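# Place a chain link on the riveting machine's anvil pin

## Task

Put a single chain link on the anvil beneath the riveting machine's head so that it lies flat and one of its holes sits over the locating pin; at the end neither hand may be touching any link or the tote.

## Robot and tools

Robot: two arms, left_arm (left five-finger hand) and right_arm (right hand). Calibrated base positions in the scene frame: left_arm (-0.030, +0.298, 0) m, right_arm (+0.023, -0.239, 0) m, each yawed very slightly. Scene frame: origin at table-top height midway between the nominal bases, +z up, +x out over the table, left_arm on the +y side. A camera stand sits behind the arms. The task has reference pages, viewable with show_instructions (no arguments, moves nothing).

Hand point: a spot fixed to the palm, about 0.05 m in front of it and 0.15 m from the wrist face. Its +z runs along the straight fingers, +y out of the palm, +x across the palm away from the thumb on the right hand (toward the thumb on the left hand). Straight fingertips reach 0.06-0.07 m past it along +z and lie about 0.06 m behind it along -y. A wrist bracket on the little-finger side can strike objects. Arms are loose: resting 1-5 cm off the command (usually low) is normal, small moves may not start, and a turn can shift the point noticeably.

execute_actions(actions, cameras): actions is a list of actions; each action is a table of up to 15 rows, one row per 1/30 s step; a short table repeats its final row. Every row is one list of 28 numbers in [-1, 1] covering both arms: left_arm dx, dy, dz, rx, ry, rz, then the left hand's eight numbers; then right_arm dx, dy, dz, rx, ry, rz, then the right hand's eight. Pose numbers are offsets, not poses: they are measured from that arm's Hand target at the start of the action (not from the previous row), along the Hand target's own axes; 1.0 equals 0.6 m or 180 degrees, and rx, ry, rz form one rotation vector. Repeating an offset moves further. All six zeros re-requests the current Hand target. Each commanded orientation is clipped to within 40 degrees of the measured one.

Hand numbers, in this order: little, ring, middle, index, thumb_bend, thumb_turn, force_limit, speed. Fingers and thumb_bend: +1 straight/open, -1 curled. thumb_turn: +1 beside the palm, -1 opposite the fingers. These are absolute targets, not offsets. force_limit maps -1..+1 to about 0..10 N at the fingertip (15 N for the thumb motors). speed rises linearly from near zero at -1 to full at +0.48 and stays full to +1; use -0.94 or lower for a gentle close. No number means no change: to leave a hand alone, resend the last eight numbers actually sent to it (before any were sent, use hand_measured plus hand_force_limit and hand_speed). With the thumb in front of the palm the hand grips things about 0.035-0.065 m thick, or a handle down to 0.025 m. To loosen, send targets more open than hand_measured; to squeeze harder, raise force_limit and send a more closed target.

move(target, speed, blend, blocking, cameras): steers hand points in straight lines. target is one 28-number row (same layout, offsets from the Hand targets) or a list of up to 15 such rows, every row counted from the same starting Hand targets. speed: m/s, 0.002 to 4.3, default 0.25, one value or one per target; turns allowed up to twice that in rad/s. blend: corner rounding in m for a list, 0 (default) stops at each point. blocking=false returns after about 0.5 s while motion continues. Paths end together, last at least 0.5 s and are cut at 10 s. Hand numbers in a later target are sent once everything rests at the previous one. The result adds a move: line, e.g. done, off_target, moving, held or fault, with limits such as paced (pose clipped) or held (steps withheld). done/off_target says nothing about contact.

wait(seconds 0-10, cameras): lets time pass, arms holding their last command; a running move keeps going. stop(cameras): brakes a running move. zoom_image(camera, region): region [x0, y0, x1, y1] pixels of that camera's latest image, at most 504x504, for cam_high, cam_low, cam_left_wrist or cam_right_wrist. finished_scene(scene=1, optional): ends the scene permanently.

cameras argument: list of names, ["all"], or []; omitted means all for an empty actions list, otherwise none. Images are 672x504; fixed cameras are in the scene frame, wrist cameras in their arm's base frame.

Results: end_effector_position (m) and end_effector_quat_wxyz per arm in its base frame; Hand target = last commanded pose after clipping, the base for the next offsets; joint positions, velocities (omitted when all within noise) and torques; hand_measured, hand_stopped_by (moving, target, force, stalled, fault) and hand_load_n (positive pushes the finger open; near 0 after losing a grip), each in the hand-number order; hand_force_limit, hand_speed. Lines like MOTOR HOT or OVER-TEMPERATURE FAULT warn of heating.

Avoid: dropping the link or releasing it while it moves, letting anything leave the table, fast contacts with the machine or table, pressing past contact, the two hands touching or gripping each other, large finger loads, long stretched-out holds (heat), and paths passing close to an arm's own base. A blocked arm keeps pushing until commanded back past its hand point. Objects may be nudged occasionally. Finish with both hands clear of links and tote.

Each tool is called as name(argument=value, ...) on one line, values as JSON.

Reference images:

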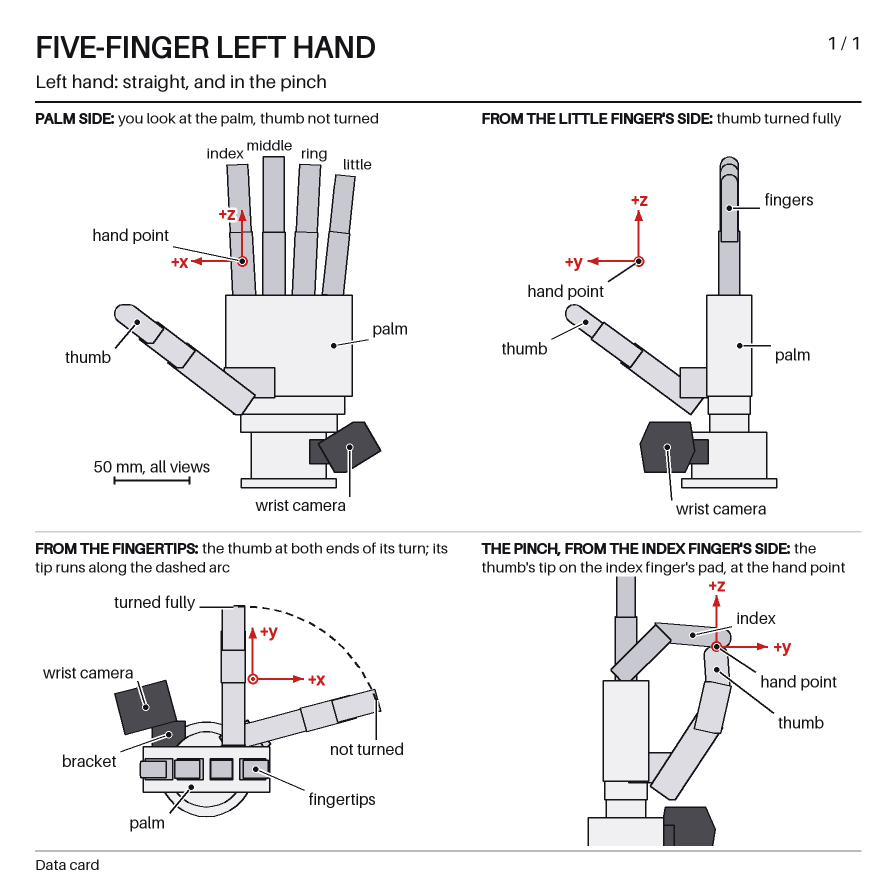

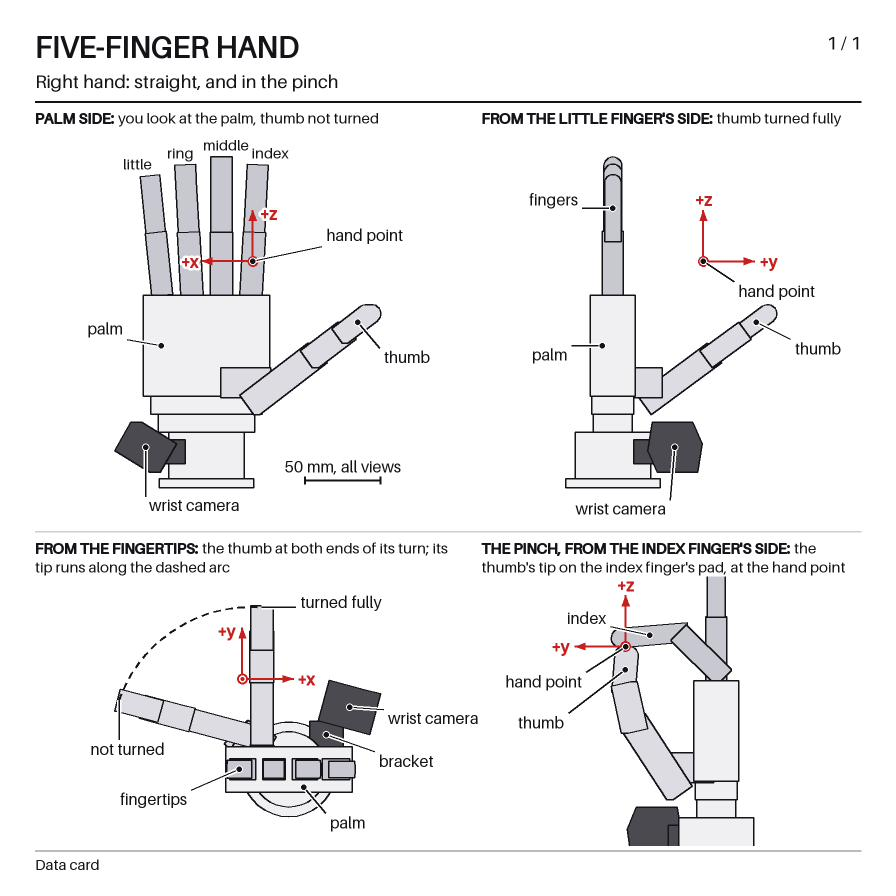

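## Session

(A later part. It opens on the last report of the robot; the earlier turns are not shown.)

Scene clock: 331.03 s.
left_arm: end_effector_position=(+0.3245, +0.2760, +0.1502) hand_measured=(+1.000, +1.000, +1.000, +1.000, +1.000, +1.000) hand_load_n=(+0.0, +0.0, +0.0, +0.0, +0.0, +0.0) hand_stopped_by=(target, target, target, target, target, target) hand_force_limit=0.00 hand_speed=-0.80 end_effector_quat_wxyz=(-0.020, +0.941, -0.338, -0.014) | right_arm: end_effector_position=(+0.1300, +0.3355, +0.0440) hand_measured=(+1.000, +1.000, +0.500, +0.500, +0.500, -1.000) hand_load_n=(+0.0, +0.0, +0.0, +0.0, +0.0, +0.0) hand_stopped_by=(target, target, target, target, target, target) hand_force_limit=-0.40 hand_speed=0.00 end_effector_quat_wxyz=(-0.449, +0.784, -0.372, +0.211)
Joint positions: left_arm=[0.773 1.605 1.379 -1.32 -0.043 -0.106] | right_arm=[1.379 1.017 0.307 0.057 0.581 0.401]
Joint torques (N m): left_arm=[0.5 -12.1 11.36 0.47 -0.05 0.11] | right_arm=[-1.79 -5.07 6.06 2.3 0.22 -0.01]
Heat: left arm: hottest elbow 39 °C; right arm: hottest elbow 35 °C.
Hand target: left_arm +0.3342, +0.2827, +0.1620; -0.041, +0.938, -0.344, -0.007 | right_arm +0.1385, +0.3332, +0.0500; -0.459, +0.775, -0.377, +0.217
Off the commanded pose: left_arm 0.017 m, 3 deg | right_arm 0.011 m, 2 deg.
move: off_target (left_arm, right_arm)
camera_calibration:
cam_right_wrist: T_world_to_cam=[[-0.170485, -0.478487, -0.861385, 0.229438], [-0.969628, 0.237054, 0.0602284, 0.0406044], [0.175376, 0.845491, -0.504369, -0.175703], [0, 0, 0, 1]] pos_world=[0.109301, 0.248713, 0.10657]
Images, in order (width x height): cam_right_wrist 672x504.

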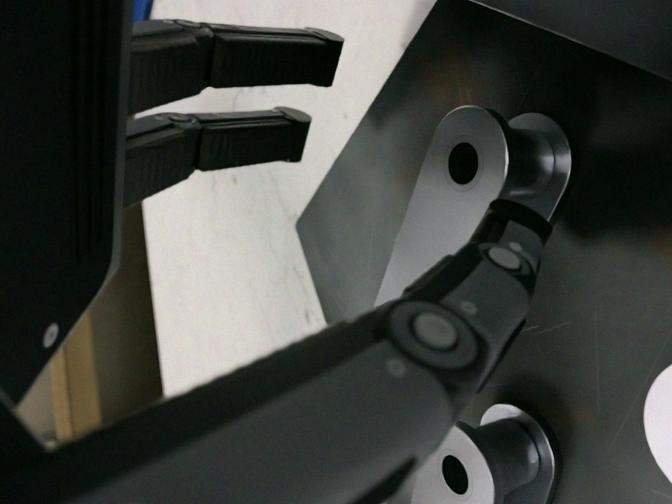

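move(target=[[0,0,0,0,0,0,1,1,1,1,1,1,0,-0.8,0.011,0.0063,-0.0115,0,0,0,1,1,0.5,0.5,0.5,-1,-0.4,0],[0,0,0,0,0,0,1,1,1,1,1,1,0,-0.8,0.0112,0.0268,-0.0002,0,0,0,1,1,0.5,0.5,0.5,-1,-0.4,0]], speed=0.1, cameras=["cam_right_wrist"])

Scene clock: 335.23 s.
left_arm: end_effector_position=(+0.3245, +0.2760, +0.1502) hand_measured=(+1.000, +1.000, +1.000, +1.000, +1.000, +1.000) hand_load_n=(+0.0, +0.0, +0.0, +0.0, +0.0, +0.0) hand_stopped_by=(target, target, target, target, target, target) hand_force_limit=0.00 hand_speed=-0.80 end_effector_quat_wxyz=(-0.020, +0.941, -0.338, -0.014) | right_arm: end_effector_position=(+0.1282, +0.3257, +0.0383) hand_measured=(+1.000, +1.000, +0.500, +0.500, +0.500, -1.000) hand_load_n=(+0.0, +0.0, +0.0, +0.0, +0.0, +0.0) hand_stopped_by=(target, target, target, target, target, target) hand_force_limit=-0.40 hand_speed=0.00 end_effector_quat_wxyz=(-0.457, +0.780, -0.373, +0.209)
Joint positions: left_arm=[0.773 1.605 1.379 -1.32 -0.043 -0.106] | right_arm=[1.379 0.992 0.262 0.097 0.581 0.399]
Joint torques (N m): left_arm=[0.56 -12.04 11.36 0.5 -0.05 0.11] | right_arm=[-2.14 -1.44 6.19 2.59 0.19 0.02]
Heat: left arm: hottest elbow 39 °C; right arm: hottest elbow 35 °C.
Hand target: left_arm +0.3342, +0.2827, +0.1620; -0.041, +0.938, -0.344, -0.007 | right_arm +0.1364, +0.3232, +0.0359; -0.459, +0.775, -0.377, +0.217
Off the commanded pose: left_arm 0.017 m, 3 deg | right_arm 0.009 m, 1 deg.
move: off_target (left_arm)
camera_calibration:
cam_right_wrist: T_world_to_cam=[[-0.166114, -0.462503, -0.870917, 0.214103], [-0.97008, 0.235228, 0.0601092, 0.0421146], [0.177063, 0.854844, -0.487739, -0.173843], [0, 0, 0, 1]] pos_world=[0.107201, 0.237726, 0.0991446]
Images, in order (width x height): cam_right_wrist 672x504.

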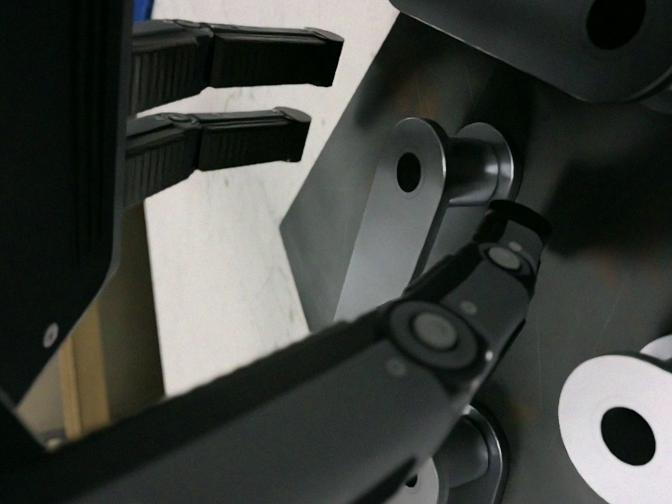

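move(target=[0,0,0,0,0,0,1,1,1,1,1,1,0,-0.8,-0.0002,0.0085,0.0122,0,0,0,1,1,0.5,0.5,0.5,-1,-0.4,0], speed=0.1, cameras=["cam_right_wrist"])

Scene clock: 337.97 s.
left_arm: end_effector_position=(+0.3245, +0.2760, +0.1502) hand_measured=(+1.000, +1.000, +1.000, +1.000, +1.000, +1.000) hand_load_n=(+0.0, +0.0, +0.0, +0.0, +0.0, +0.0) hand_stopped_by=(target, target, target, target, target, target) hand_force_limit=0.00 hand_speed=-0.80 end_effector_quat_wxyz=(-0.020, +0.941, -0.338, -0.014) | right_arm: end_effector_position=(+0.1310, +0.3285, +0.0298) hand_measured=(+1.000, +1.000, +0.500, +0.500, +0.500, -1.000) hand_load_n=(+0.0, +0.0, +0.0, +0.0, +0.0, +0.0) hand_stopped_by=(target, target, target, target, target, target) hand_force_limit=-0.40 hand_speed=0.00 end_effector_quat_wxyz=(-0.457, +0.780, -0.373, +0.209)
Joint positions: left_arm=[0.773 1.605 1.379 -1.32 -0.043 -0.106] | right_arm=[1.368 1.043 0.256 0.157 0.571 0.393]
Joint torques (N m): left_arm=[0.62 -12.1 11.37 0.46 -0.04 0.11] | right_arm=[-2.43 -2.2 5.75 2.77 0.18 -0.01]
Heat: left arm: hottest elbow 40 °C; right arm: hottest elbow 35 °C.
Hand target: left_arm +0.3342, +0.2827, +0.1620; -0.041, +0.938, -0.344, -0.007 | right_arm +0.1394, +0.3258, +0.0279; -0.459, +0.775, -0.377, +0.217
Off the commanded pose: left_arm 0.017 m, 3 deg | right_arm 0.009 m, 1 deg.
move: off_target (left_arm)
camera_calibration:
cam_right_wrist: T_world_to_cam=[[-0.167294, -0.462526, -0.870679, 0.208588], [-0.969969, 0.235366, 0.0613403, 0.0446233], [0.176556, 0.854794, -0.488012, -0.180805], [0, 0, 0, 1]] pos_world=[0.110101, 0.240526, 0.0906414]
Images, in order (width x height): cam_right_wrist 672x504.

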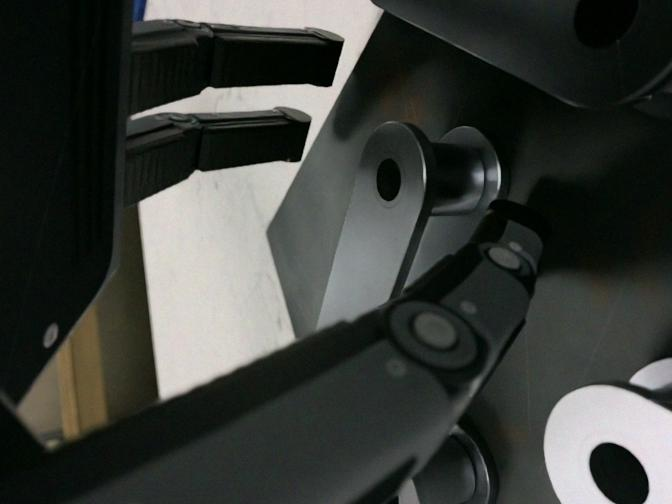

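move(target=[0,0,0,0,0,0,1,1,1,1,1,1,0,-0.8,0,0,0,0,0,0,1,1,-0.2,-0.2,0.5,-1,-0.4,-0.75], speed=0.08, cameras=["cam_right_wrist"])

Scene clock: 341.20 s.
left_arm: end_effector_position=(+0.3245, +0.2760, +0.1502) hand_measured=(+1.000, +1.000, +1.000, +1.000, +1.000, +1.000) hand_load_n=(+0.0, +0.0, +0.0, +0.0, +0.0, +0.0) hand_stopped_by=(target, target, target, target, target, target) hand_force_limit=0.00 hand_speed=-0.80 end_effector_quat_wxyz=(-0.020, +0.941, -0.338, -0.014) | right_arm: end_effector_position=(+0.1316, +0.3287, +0.0303) hand_measured=(+1.000, +1.000, -0.198, -0.200, +0.500, -1.000) hand_load_n=(+0.0, +0.0, +3.0, +0.5, +1.5, +0.0) hand_stopped_by=(target, target, force, target, target, target) hand_force_limit=-0.40 hand_speed=-0.75 end_effector_quat_wxyz=(-0.458, +0.779, -0.373, +0.209)
Joint positions: left_arm=[0.773 1.605 1.379 -1.32 -0.043 -0.106] | right_arm=[1.367 1.043 0.256 0.16 0.571 0.392]
Joint torques (N m): left_arm=[0.5 -12.04 11.38 0.5 -0.05 0.11] | right_arm=[-0.97 -2.73 5.79 2.58 0.18 0.02]
Heat: left arm: hottest elbow 40 °C; right arm: hottest elbow 35 °C.
Hand target: left_arm +0.3342, +0.2827, +0.1620; -0.041, +0.938, -0.344, -0.007 | right_arm +0.1394, +0.3258, +0.0279; -0.459, +0.775, -0.377, +0.217
Off the commanded pose: left_arm 0.017 m, 3 deg | right_arm 0.009 m, 1 deg.
move: off_target (left_arm)
camera_calibration:
cam_right_wrist: T_world_to_cam=[[-0.166449, -0.460625, -0.871848, 0.20859], [-0.969858, 0.236056, 0.0604445, 0.0449489], [0.177962, 0.85563, -0.486032, -0.18145], [0, 0, 0, 1]] pos_world=[0.110605, 0.240725, 0.0909516]
Images, in order (width x height): cam_right_wrist 672x504.

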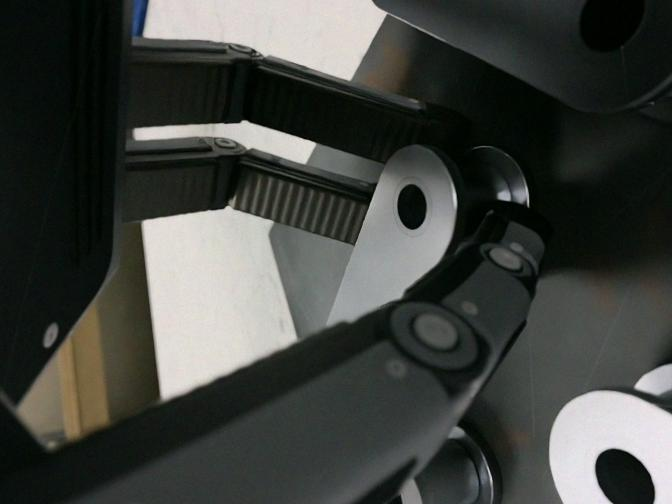

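move(target=[0,0,0,0,0,0,1,1,1,1,1,1,0,-0.8,0,0,0,0,0,0,1,1,-0.35,-0.4,0.5,-1,0,-0.8], speed=0.08, cameras=["cam_right_wrist"])

Scene clock: 345.00 s.
left_arm: end_effector_position=(+0.3245, +0.2760, +0.1502) hand_measured=(+1.000, +1.000, +1.000, +1.000, +1.000, +1.000) hand_load_n=(+0.0, +0.0, +0.0, +0.0, +0.0, +0.0) hand_stopped_by=(target, target, target, target, target, target) hand_force_limit=0.00 hand_speed=-0.80 end_effector_quat_wxyz=(-0.020, +0.941, -0.338, -0.014) | right_arm: end_effector_position=(+0.1315, +0.3293, +0.0310) hand_measured=(+1.000, +1.000, -0.212, -0.270, +0.502, -1.000) hand_load_n=(+0.0, +0.0, +3.0, +4.5, +7.5, -3.0) hand_stopped_by=(target, target, force, force, target, target) hand_force_limit=0.00 hand_speed=-0.80 end_effector_quat_wxyz=(-0.459, +0.780, -0.369, +0.210)
Joint positions: left_arm=[0.773 1.605 1.379 -1.32 -0.043 -0.106] | right_arm=[1.368 1.043 0.256 0.164 0.571 0.382]
Joint torques (N m): left_arm=[0.56 -12.04 11.37 0.49 -0.05 0.11] | right_arm=[-1.85 -2.55 5.86 2.43 0.22 0]
Heat: left arm: hottest elbow 40 °C; right arm: hottest elbow 35 °C.
Hand target: left_arm +0.3342, +0.2827, +0.1620; -0.041, +0.938, -0.344, -0.007 | right_arm +0.1394, +0.3258, +0.0279; -0.459, +0.775, -0.377, +0.217
Off the commanded pose: left_arm 0.017 m, 3 deg | right_arm 0.009 m, 1 deg.
move: off_target (left_arm)
camera_calibration:
cam_right_wrist: T_world_to_cam=[[-0.158331, -0.46308, -0.872059, 0.209155], [-0.971623, 0.230258, 0.0541369, 0.0469401], [0.175729, 0.855884, -0.486396, -0.181322], [0, 0, 0, 1]] pos_world=[0.110587, 0.241238, 0.0916598]
Images, in order (width x height): cam_right_wrist 672x504.

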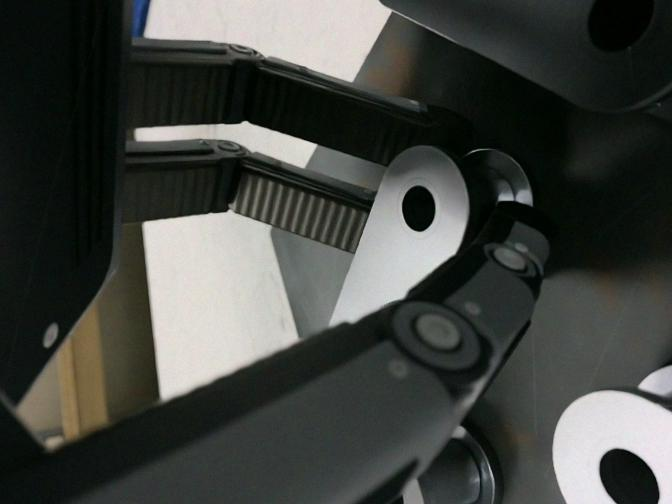

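move(target=[0,0,0,0,0,0,1,1,1,1,1,1,0,-0.8,-0.0011,-0.102,-0.0566,0,0,0,1,1,-0.35,-0.4,0.5,-1,0,-0.8], speed=0.1, cameras=["cam_right_wrist", "cam_high"])

Scene clock: 348.17 s.
left_arm: end_effector_position=(+0.3245, +0.2760, +0.1502) hand_measured=(+1.000, +1.000, +1.000, +1.000, +1.000, +1.000) hand_load_n=(+0.0, +0.0, +0.0, +0.0, +0.0, +0.0) hand_stopped_by=(target, target, target, target, target, target) hand_force_limit=0.00 hand_speed=-0.80 end_effector_quat_wxyz=(-0.020, +0.941, -0.338, -0.014) | right_arm: end_effector_position=(+0.1267, +0.3021, +0.0560) hand_measured=(+1.000, +1.000, -0.212, -0.270, +0.502, -1.000) hand_load_n=(+0.0, +0.0, +3.5, +3.5, +8.0, -2.5) hand_stopped_by=(target, target, force, force, target, target) hand_force_limit=0.00 hand_speed=-0.80 end_effector_quat_wxyz=(-0.425, +0.800, -0.362, +0.219)
Joint positions: left_arm=[0.773 1.605 1.379 -1.32 -0.043 -0.106] | right_arm=[1.365 0.843 0.299 -0.155 0.568 0.373]
Joint torques (N m): left_arm=[0.62 -12.1 11.33 0.49 -0.05 0.11] | right_arm=[-1.79 -3.72 12.33 1.07 0.3 0.05]
Heat: left arm: hottest elbow 40 °C; right arm: hottest elbow 35 °C.
Hand target: left_arm +0.3342, +0.2827, +0.1620; -0.041, +0.938, -0.344, -0.007 | right_arm +0.1394, +0.3257, +0.0979; -0.459, +0.775, -0.377, +0.217
Off the commanded pose: left_arm 0.017 m, 3 deg | right_arm 0.050 m, 5 deg.
move: off_target (left_arm, right_arm)
camera_calibration:
cam_right_wrist: T_world_to_cam=[[-0.16682, -0.532557, -0.829792, 0.23735], [-0.971936, 0.230391, 0.0475322, 0.047576], [0.165863, 0.814434, -0.556045, -0.127389], [0, 0, 0, 1]] pos_world=[0.106965, 0.219191, 0.123856]
Images, in order (width x height): cam_high 672x504, cam_right_wrist 672x504.

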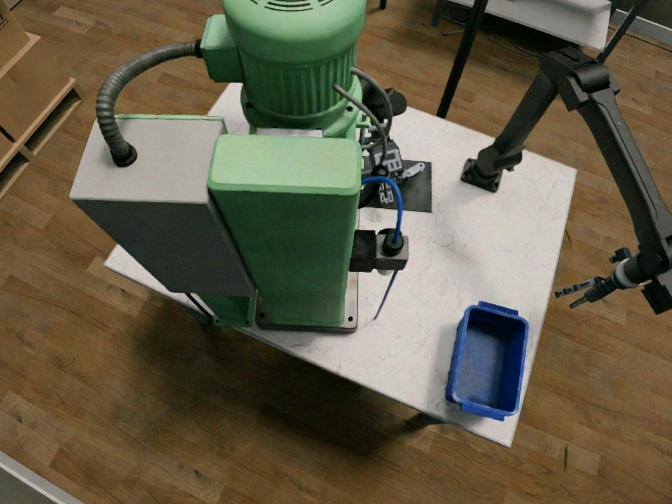

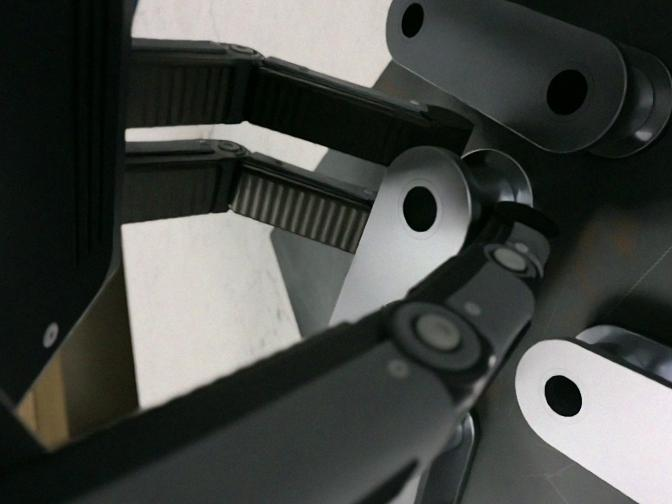

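zoom_image(camera="cam_right_wrist", region=[300, 120, 580, 350])

Scaled by 1.800 from the camera's 672x504 image, which has a finer 960x720 frame.

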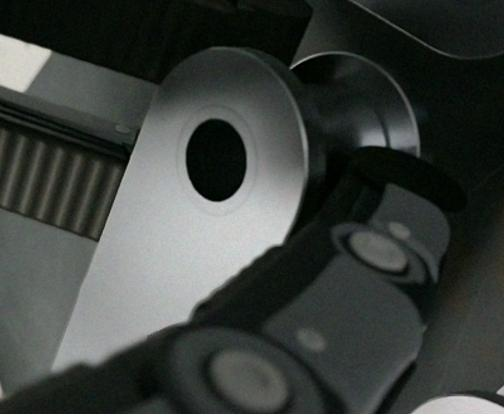

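move(target=[[0,0,0,0,0,0,1,1,1,1,1,1,0,-0.8,0.0528,-0.1785,-0.0988,0,0,0,-0.5,-0.5,-0.35,-0.4,0.5,-1,0,-0.8],[0,0,0,0,0,0,1,1,1,1,1,1,0,-0.8,0.3307,-0.2517,-0.0755,0,0.0437,0.0243,-0.5,-0.5,-0.35,-0.4,0.5,-1,0,-0.8],[0,0,0,0,0,0,1,1,1,1,1,1,0,-0.8,0.5472,-0.2207,-0.0843,0,0.0911,0.0506,-0.5,-0.5,-0.35,-0.4,0.5,-1,0,-0.8]], speed=0.16, blend=[0.04,0.04,0], cameras=["cam_right_wrist", "cam_low"])

Scene clock: 372.73 s.
left_arm: end_effector_position=(+0.3245, +0.2760, +0.1502) hand_measured=(+1.000, +1.000, +1.000, +1.000, +1.000, +1.000) hand_load_n=(+0.0, +0.0, +0.0, +0.0, +0.0, +0.0) hand_stopped_by=(target, target, target, target, target, target) hand_force_limit=0.00 hand_speed=-0.80 end_effector_quat_wxyz=(-0.020, +0.941, -0.338, -0.014) | right_arm: end_effector_position=(+0.3309, +0.0784, +0.1859) hand_measured=(-0.500, -0.500, -0.212, -0.270, +0.502, -1.000) hand_load_n=(+0.0, +0.0, +3.5, +3.5, +8.0, -2.0) hand_stopped_by=(target, target, force, force, target, target) hand_force_limit=0.00 hand_speed=-0.80 end_effector_quat_wxyz=(-0.384, +0.719, -0.522, +0.251)
Joint positions: left_arm=[0.773 1.605 1.379 -1.32 -0.043 -0.106] | right_arm=[0.014 0.74 0.621 -0.527 -0.283 -0.159]
Joint torques (N m): left_arm=[0.56 -12.16 11.36 0.5 -0.06 0.11] | right_arm=[-1.96 -1.03 14.2 2.89 -0.19 0.02]
Heat: left arm: hottest elbow 40 °C; right arm: hottest elbow 38 °C.
Hand target: left_arm +0.3342, +0.2827, +0.1620; -0.041, +0.938, -0.344, -0.007 | right_arm +0.3600, +0.0798, +0.2348; -0.416, +0.704, -0.499, +0.288
Off the commanded pose: left_arm 0.017 m, 3 deg | right_arm 0.057 m, 6 deg.
move: off_target (left_arm, right_arm)
camera_calibration:
cam_right_wrist: T_world_to_cam=[[-0.40211, -0.385597, -0.830435, 0.326493], [-0.820367, 0.554494, 0.139766, 0.198692], [0.406578, 0.737463, -0.539298, 0.016542], [0, 0, 0, 1]] pos_world=[0.287561, 0.00352244, 0.252282]
Images, in order (width x height): cam_low 672x504, cam_right_wrist 672x504.

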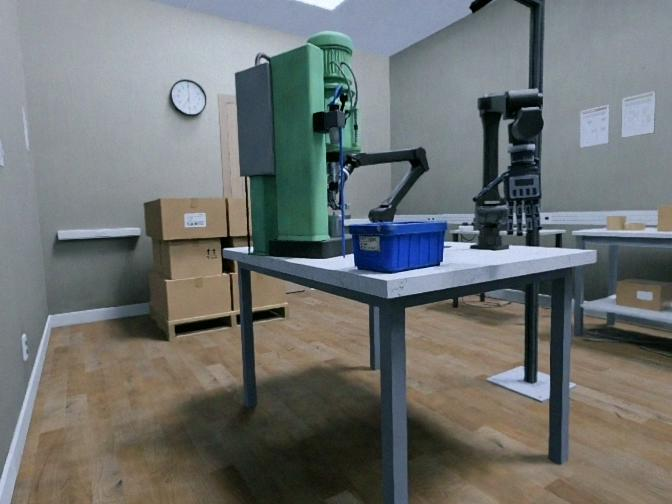

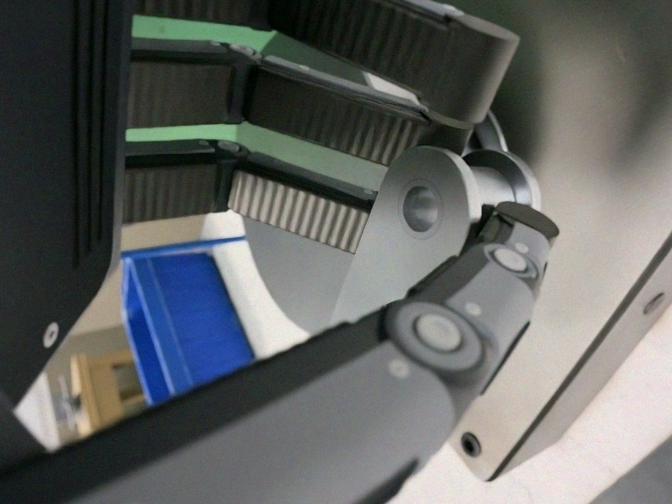

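move(target=[[-0.0081,-0.0142,-0.196,0,0,0,1,1,1,1,1,1,0,-0.8,0,0,0,0,0,0,-0.5,-0.5,-0.35,-0.4,0.5,-1,0,-0.8],[0.3605,0.3977,-0.2412,0.2,0.177,0.203,1,1,1,1,1,1,0,-0.8,0,0,0,0,0,0,-0.5,-0.5,-0.35,-0.4,0.5,-1,0,-0.8],[0.457,0.6283,-0.2115,0.3396,0.2947,0.3382,1,1,1,1,1,1,0,-0.8,0,0,0,0,0,0,-0.5,-0.5,-0.35,-0.4,0.5,-1,0,-0.8]], speed=0.35, blend=[0.05,0.08,0], cameras=["all"])

Scene clock: 398.67 s.
left_arm: end_effector_position=(+0.2937, -0.1893, +0.2425) hand_measured=(+1.000, +1.000, +1.000, +1.000, +1.000, +1.000) hand_load_n=(+0.0, +0.0, +0.0, +0.0, +0.0, +0.0) hand_stopped_by=(target, target, target, target, target, target) hand_force_limit=0.00 hand_speed=-0.80 end_effector_quat_wxyz=(+0.312, -0.424, +0.682, -0.508) | right_arm: end_effector_position=(+0.3309, +0.0784, +0.1859) hand_measured=(-0.500, -0.500, -0.212, -0.270, +0.502, -1.000) hand_load_n=(+0.0, +0.0, +3.0, +3.5, +8.0, -2.0) hand_stopped_by=(target, target, force, force, target, target) hand_force_limit=0.00 hand_speed=-0.80 end_effector_quat_wxyz=(-0.384, +0.719, -0.522, +0.251)
Joint positions: left_arm=[-0.5 0.516 0.519 -0.296 -0.035 -0.016] | right_arm=[0.014 0.74 0.621 -0.527 -0.283 -0.159]
Joint torques (N m): left_arm=[-0.32 0.32 10.8 3.55 -0.11 0.18] | right_arm=[-1.73 -1.85 14.42 2.93 -0.2 0.02]
Heat: left arm: hottest elbow 40 °C; right arm: hottest elbow 40 °C.
Hand target: left_arm +0.2984, -0.1911, +0.2494; +0.322, -0.419, +0.674, -0.516 | right_arm +0.3600, +0.0798, +0.2348; -0.416, +0.704, -0.499, +0.288
Off the commanded pose: left_arm 0.009 m, 2 deg | right_arm 0.057 m, 6 deg.
move: off_target (right_arm)
camera_calibration:
cam_left_wrist: T_world_to_cam=[[0.0894321, -0.375798, 0.922376, -0.321953], [-0.859558, -0.496959, -0.119131, 0.192885], [0.503152, -0.782182, -0.367464, -0.0961156], [0, 0, 0, 1]] pos_world=[0.242949, -0.100313, 0.284622]
cam_right_wrist: T_world_to_cam=[[-0.40211, -0.385597, -0.830435, 0.326493], [-0.820367, 0.554494, 0.139766, 0.198692], [0.406578, 0.737463, -0.539298, 0.016542], [0, 0, 0, 1]] pos_world=[0.287561, 0.00352244, 0.252282]

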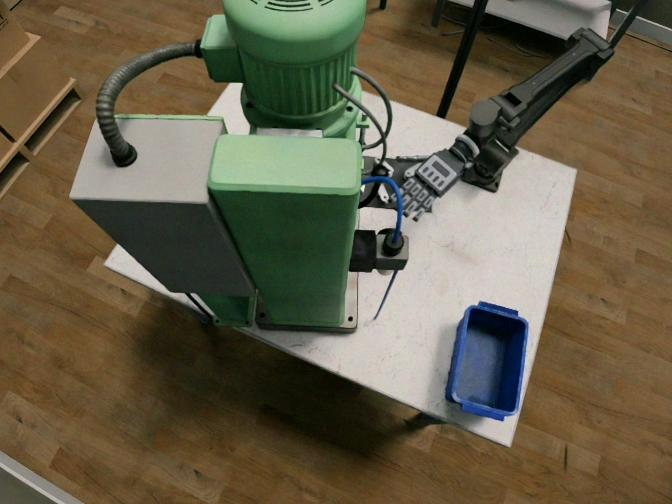

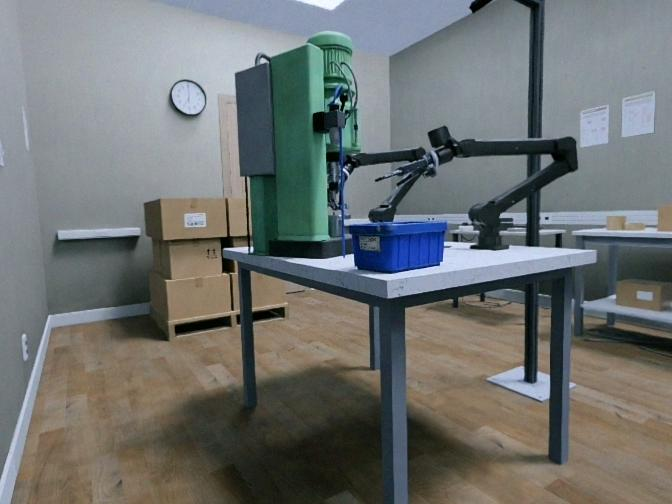

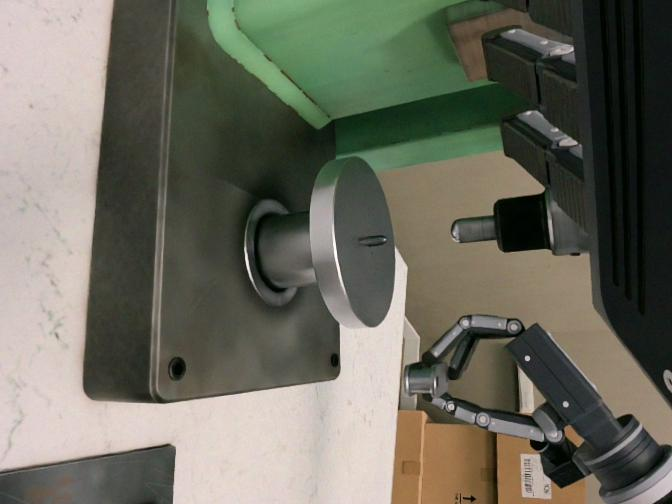

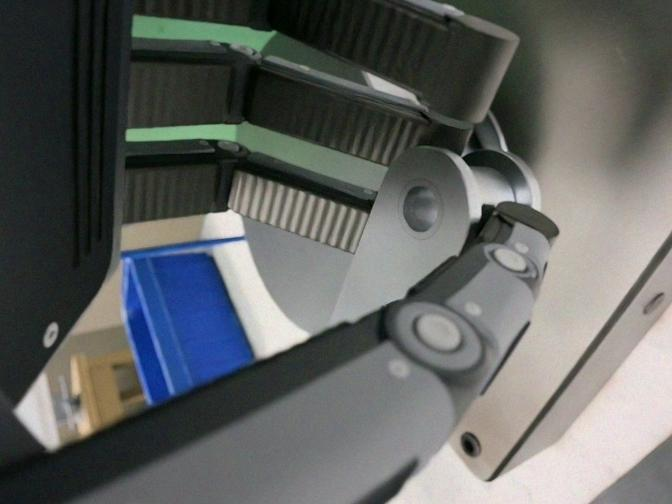

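zoom_image(camera="cam_left_wrist", region=[280, 140, 620, 460])

Scaled by 1.482 from the camera's 672x504 image, which has a finer 960x720 frame.

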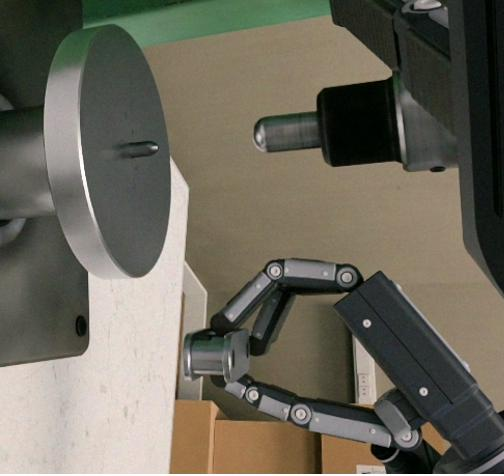

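zoom_image(camera="cam_left_wrist", region=[380, 300, 560, 460])

Scaled by 2.800 from the camera's 672x504 image, which has a finer 960x720 frame.

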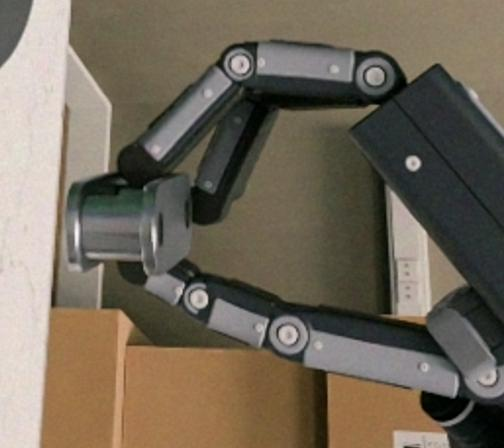

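move(target=[0,0,0,0,0,0,1,1,1,1,1,1,0,-0.8,-0.0545,-0.0755,0.0857,0.0333,0,0,-0.5,-0.5,-0.35,-0.4,0.5,-1,0,-0.8], speed=0.1, cameras=["cam_left_wrist", "cam_right_wrist"])

Scene clock: 434.80 s.
left_arm: end_effector_position=(+0.2937, -0.1893, +0.2425) hand_measured=(+1.000, +1.000, +1.000, +1.000, +1.000, +1.000) hand_load_n=(+0.0, +0.0, +0.0, +0.0, +0.0, +0.0) hand_stopped_by=(target, target, target, target, target, target) hand_force_limit=0.00 hand_speed=-0.80 end_effector_quat_wxyz=(+0.312, -0.424, +0.682, -0.508) | right_arm: end_effector_position=(+0.3828, +0.1188, +0.1964) hand_measured=(-0.500, -0.500, -0.212, -0.270, +0.502, -1.000) hand_load_n=(+0.0, +0.5, +3.5, +4.0, +8.5, -2.5) hand_stopped_by=(target, target, force, force, target, target) hand_force_limit=0.00 hand_speed=-0.80 end_effector_quat_wxyz=(-0.411, +0.703, -0.504, +0.288)
Joint positions: left_arm=[-0.5 0.516 0.519 -0.296 -0.035 -0.016] | right_arm=[0.164 0.866 0.652 -0.311 -0.151 -0.075]
Joint torques (N m): left_arm=[-0.26 0.38 10.77 3.58 -0.1 0.19] | right_arm=[0.67 -2.96 14.49 3.11 0.04 0.22]
Heat: left arm: hottest elbow 39 °C; right arm: hottest elbow 43 °C.
Hand target: left_arm +0.2984, -0.1911, +0.2494; +0.322, -0.419, +0.674, -0.516 | right_arm +0.4122, +0.1330, +0.2496; -0.452, +0.681, -0.483, +0.314
Off the commanded pose: left_arm 0.009 m, 2 deg | right_arm 0.062 m, 7 deg.
move: off_target (right_arm)
camera_calibration:
cam_left_wrist: T_world_to_cam=[[0.0894321, -0.375798, 0.922376, -0.321953], [-0.859558, -0.496959, -0.119131, 0.192885], [0.503152, -0.782182, -0.367464, -0.0961156], [0, 0, 0, 1]] pos_world=[0.242949, -0.100313, 0.284622]
cam_right_wrist: T_world_to_cam=[[-0.316892, -0.379496, -0.869231, 0.345901], [-0.827551, 0.558396, 0.0579072, 0.23577], [0.4634, 0.737683, -0.491004, -0.0600441], [0, 0, 0, 1]] pos_world=[0.33255, 0.0439085, 0.257533]
Images, in order (width x height): cam_left_wrist 672x504, cam_right_wrist 672x504.

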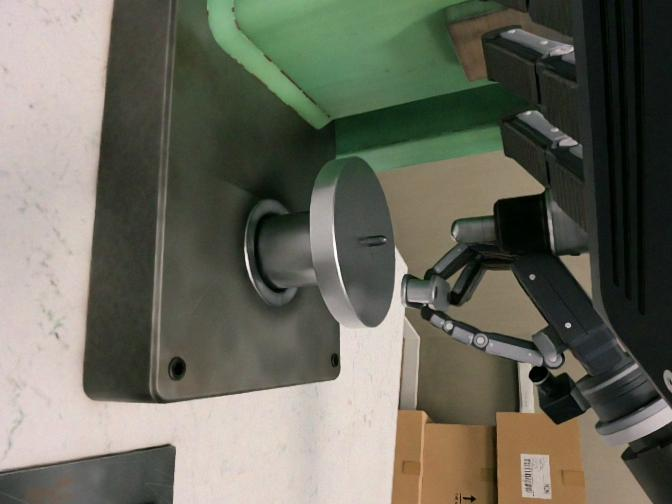

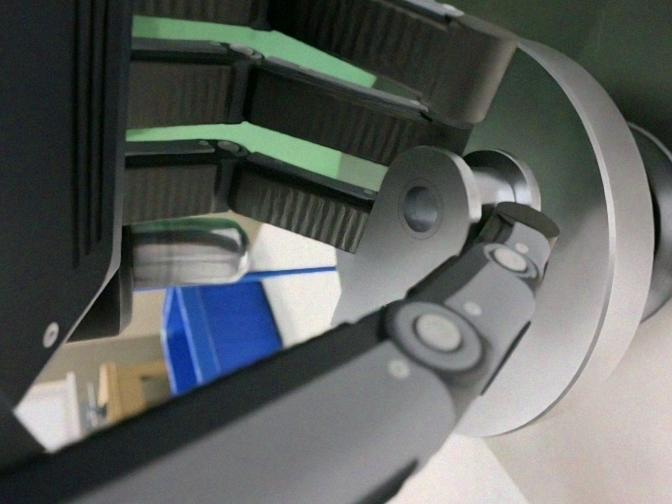

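zoom_image(camera="cam_left_wrist", region=[320, 180, 560, 370])

Scaled by 2.100 from the camera's 672x504 image, which has a finer 960x720 frame.

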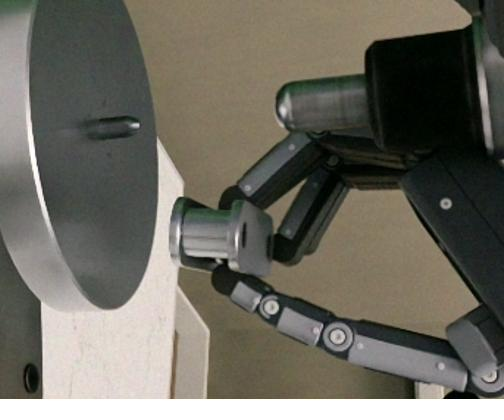

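zoom_image(camera="cam_right_wrist", region=[400, 0, 672, 504])

Scaled by 1.000.

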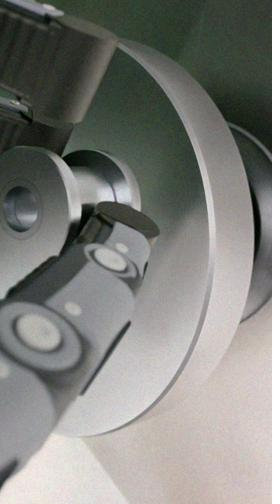

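zoom_image(camera="cam_left_wrist", region=[350, 220, 470, 320])

Scaled by 4.200 from the camera's 672x504 image, which has a finer 960x720 frame.

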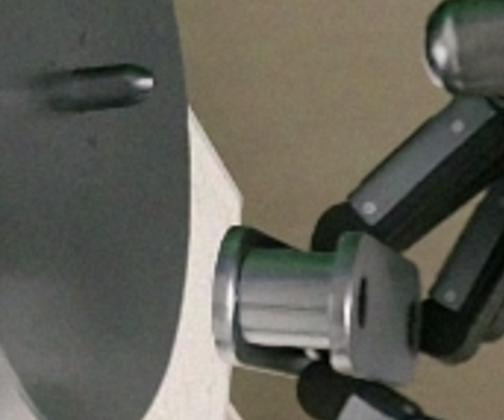

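move(target=[0,0,0,0,0,0,1,1,1,1,1,1,0,-0.8,0.0172,-0.027,0.0625,0,0,0,-0.5,-0.5,-0.35,-0.4,0.5,-1,0,-0.8], speed=0.07, cameras=["cam_left_wrist", "cam_right_wrist"])

zoom_image(camera="cam_left_wrist", region=[340, 200, 480, 320])

Scene clock: 480.60 s.
left_arm: end_effector_position=(+0.2937, -0.1893, +0.2425) hand_measured=(+1.000, +1.000, +1.000, +1.000, +1.000, +1.000) hand_load_n=(+0.0, +0.5, +0.0, +0.0, +0.0, +0.0) hand_stopped_by=(target, target, target, target, target, target) hand_force_limit=0.00 hand_speed=-0.80 end_effector_quat_wxyz=(+0.312, -0.424, +0.682, -0.508) | right_arm: end_effector_position=(+0.4017, +0.1153, +0.2020) hand_measured=(-0.500, -0.500, -0.212, -0.270, +0.502, -1.000) hand_load_n=(+0.0, +0.0, +3.5, +3.5, +8.5, -2.0) hand_stopped_by=(target, target, force, force, target, target) hand_force_limit=0.00 hand_speed=-0.80 end_effector_quat_wxyz=(-0.423, +0.691, -0.501, +0.303)
Joint positions: left_arm=[-0.5 0.516 0.519 -0.296 -0.035 -0.016] | right_arm=[0.146 0.902 0.661 -0.242 -0.157 -0.075]
Joint torques (N m): left_arm=[-0.32 0.32 10.8 3.58 -0.1 0.18] | right_arm=[-0.03 1.38 18.17 2.77 -0.1 0.13]
Heat: left arm: hottest elbow 39 °C; right arm: hottest elbow 52 °C.
Hand target: left_arm +0.2984, -0.1911, +0.2494; +0.322, -0.419, +0.674, -0.516 | right_arm +0.4541, +0.1370, +0.2495; -0.452, +0.681, -0.483, +0.314
Off the commanded pose: left_arm 0.009 m, 2 deg | right_arm 0.074 m, 4 deg.
move: off_target (right_arm)
camera_calibration:
cam_left_wrist: T_world_to_cam=[[0.0894321, -0.375798, 0.922376, -0.321953], [-0.859558, -0.496959, -0.119131, 0.192885], [0.503152, -0.782182, -0.367464, -0.0961156], [0, 0, 0, 1]] pos_world=[0.242949, -0.100313, 0.284622]
cam_right_wrist: T_world_to_cam=[[-0.284879, -0.367225, -0.885432, 0.344484], [-0.822038, 0.568713, 0.0286138, 0.255468], [0.493049, 0.73601, -0.463887, -0.0806428], [0, 0, 0, 1]] pos_world=[0.347901, 0.0405692, 0.260298]
Images, in order (width x height): cam_left_wrist 672x504, cam_right_wrist 672x504.

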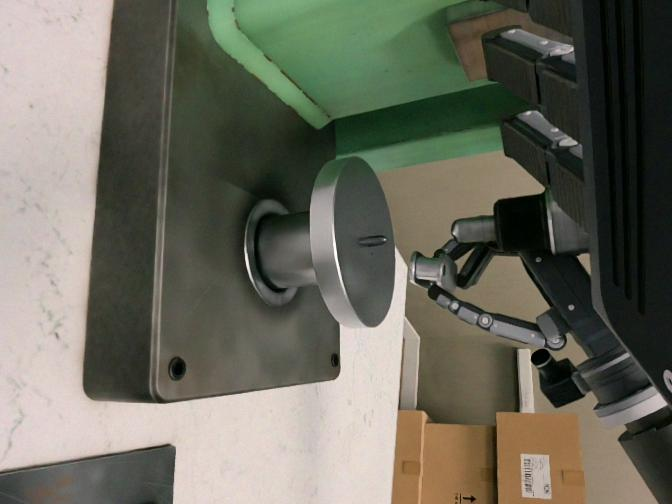

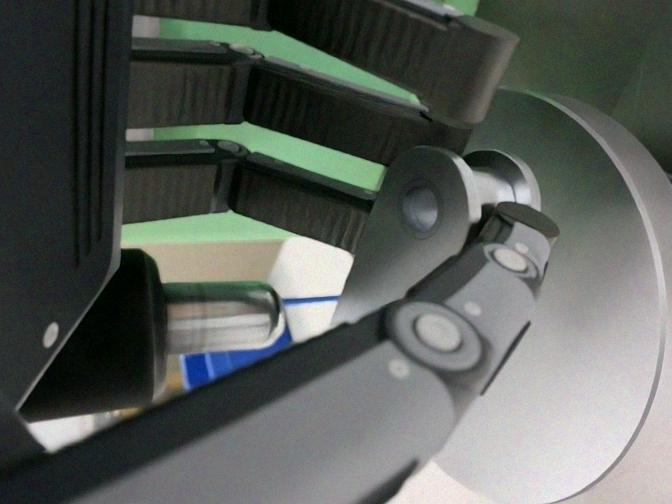

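Scaled by 3.600 from the camera's 672x504 image, which has a finer 960x720 frame.

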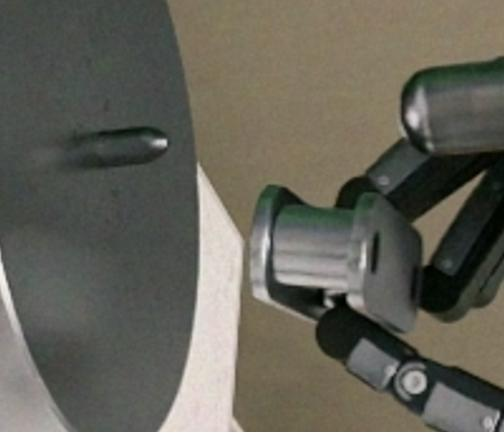

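zoom_image(camera="cam_left_wrist", region=[420, 180, 600, 340])

zoom_image(camera="cam_right_wrist", region=[0, 160, 400, 504])

Scaled by 2.800 from the camera's 672x504 image, which has a finer 960x720 frame.

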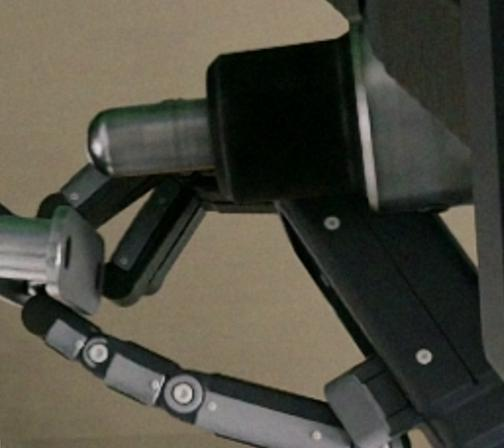

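Scaled by 1.260 from the camera's 672x504 image, which has a finer 960x720 frame.

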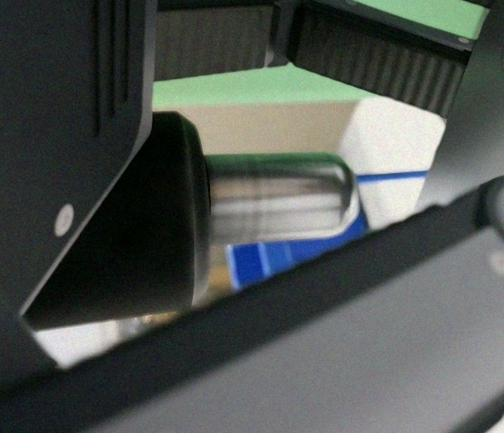

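move(target=[0,0,0,0,0,0,1,1,1,1,1,1,0,-0.8,0.038,-0.0098,-0.0017,0,0,0,-0.5,-0.5,-0.35,-0.4,0.5,-1,0,-0.8], speed=0.07, cameras=["cam_left_wrist", "cam_right_wrist"])

zoom_image(camera="cam_left_wrist", region=[340, 180, 580, 340])

Scene clock: 496.63 s.
left_arm: end_effector_position=(+0.2937, -0.1893, +0.2425) hand_measured=(+1.000, +1.000, +1.000, +1.000, +1.000, +1.000) hand_load_n=(+0.0, +0.0, +0.0, +0.0, +0.0, +0.0) hand_stopped_by=(target, target, target, target, target, target) hand_force_limit=0.00 hand_speed=-0.80 end_effector_quat_wxyz=(+0.312, -0.424, +0.682, -0.508) | right_arm: end_effector_position=(+0.4365, +0.0921, +0.2179) hand_measured=(-0.500, -0.500, -0.212, -0.270, +0.502, -1.000) hand_load_n=(+0.0, +0.0, +3.0, +3.5, +8.0, -2.5) hand_stopped_by=(target, target, force, force, target, target) hand_force_limit=0.00 hand_speed=-0.80 end_effector_quat_wxyz=(-0.425, +0.680, -0.514, +0.305)
Joint positions: left_arm=[-0.5 0.516 0.519 -0.296 -0.035 -0.016] | right_arm=[0.06 0.989 0.749 -0.242 -0.215 -0.087]
Joint torques (N m): left_arm=[-0.32 0.21 10.78 3.55 -0.1 0.19] | right_arm=[2.67 -2.61 14.64 2.47 -0.12 0.01]
Heat: left arm: hottest elbow 39 °C; right arm: hottest elbow 52 °C.
Hand target: left_arm +0.2984, -0.1911, +0.2494; +0.322, -0.419, +0.674, -0.516 | right_arm +0.4631, +0.1159, +0.2551; -0.452, +0.681, -0.483, +0.314
Off the commanded pose: left_arm 0.009 m, 2 deg | right_arm 0.052 m, 5 deg.
move: off_target (right_arm)
camera_calibration:
cam_left_wrist: T_world_to_cam=[[0.0894321, -0.375798, 0.922376, -0.321953], [-0.859558, -0.496959, -0.119131, 0.192885], [0.503152, -0.782182, -0.367464, -0.0961156], [0, 0, 0, 1]] pos_world=[0.242949, -0.100313, 0.284622]
cam_right_wrist: T_world_to_cam=[[-0.294545, -0.344217, -0.891492, 0.363417], [-0.805405, 0.591524, 0.0377069, 0.285591], [0.51436, 0.729118, -0.451465, -0.0847825], [0, 0, 0, 1]] pos_world=[0.380668, 0.0179769, 0.274939]
Images, in order (width x height): cam_left_wrist 672x504, cam_right_wrist 672x504.

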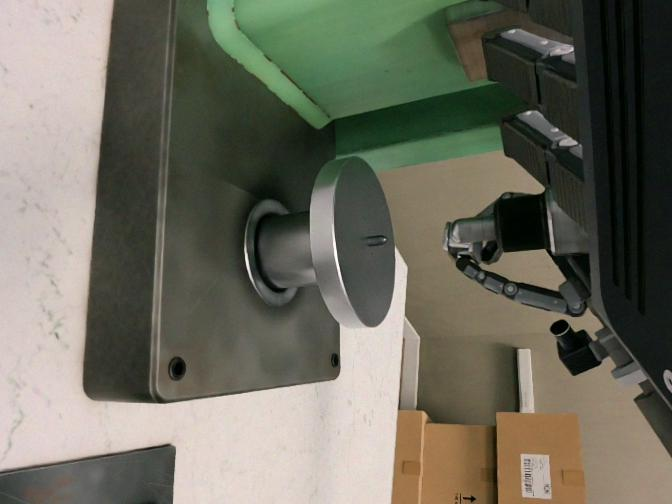

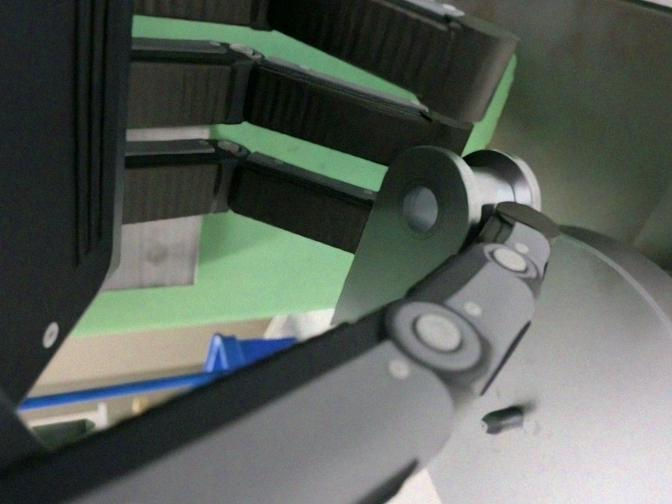

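Scaled by 2.100 from the camera's 672x504 image, which has a finer 960x720 frame.

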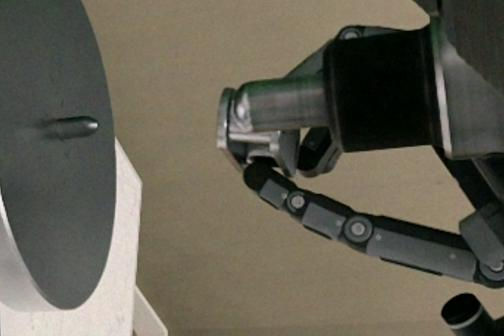

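zoom_image(camera="cam_right_wrist", region=[430, 360, 580, 470])

Scaled by 3.360 from the camera's 672x504 image, which has a finer 960x720 frame.

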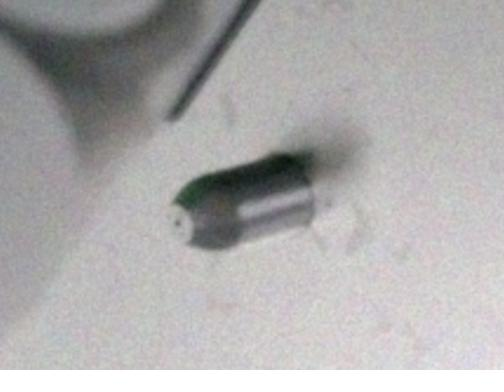

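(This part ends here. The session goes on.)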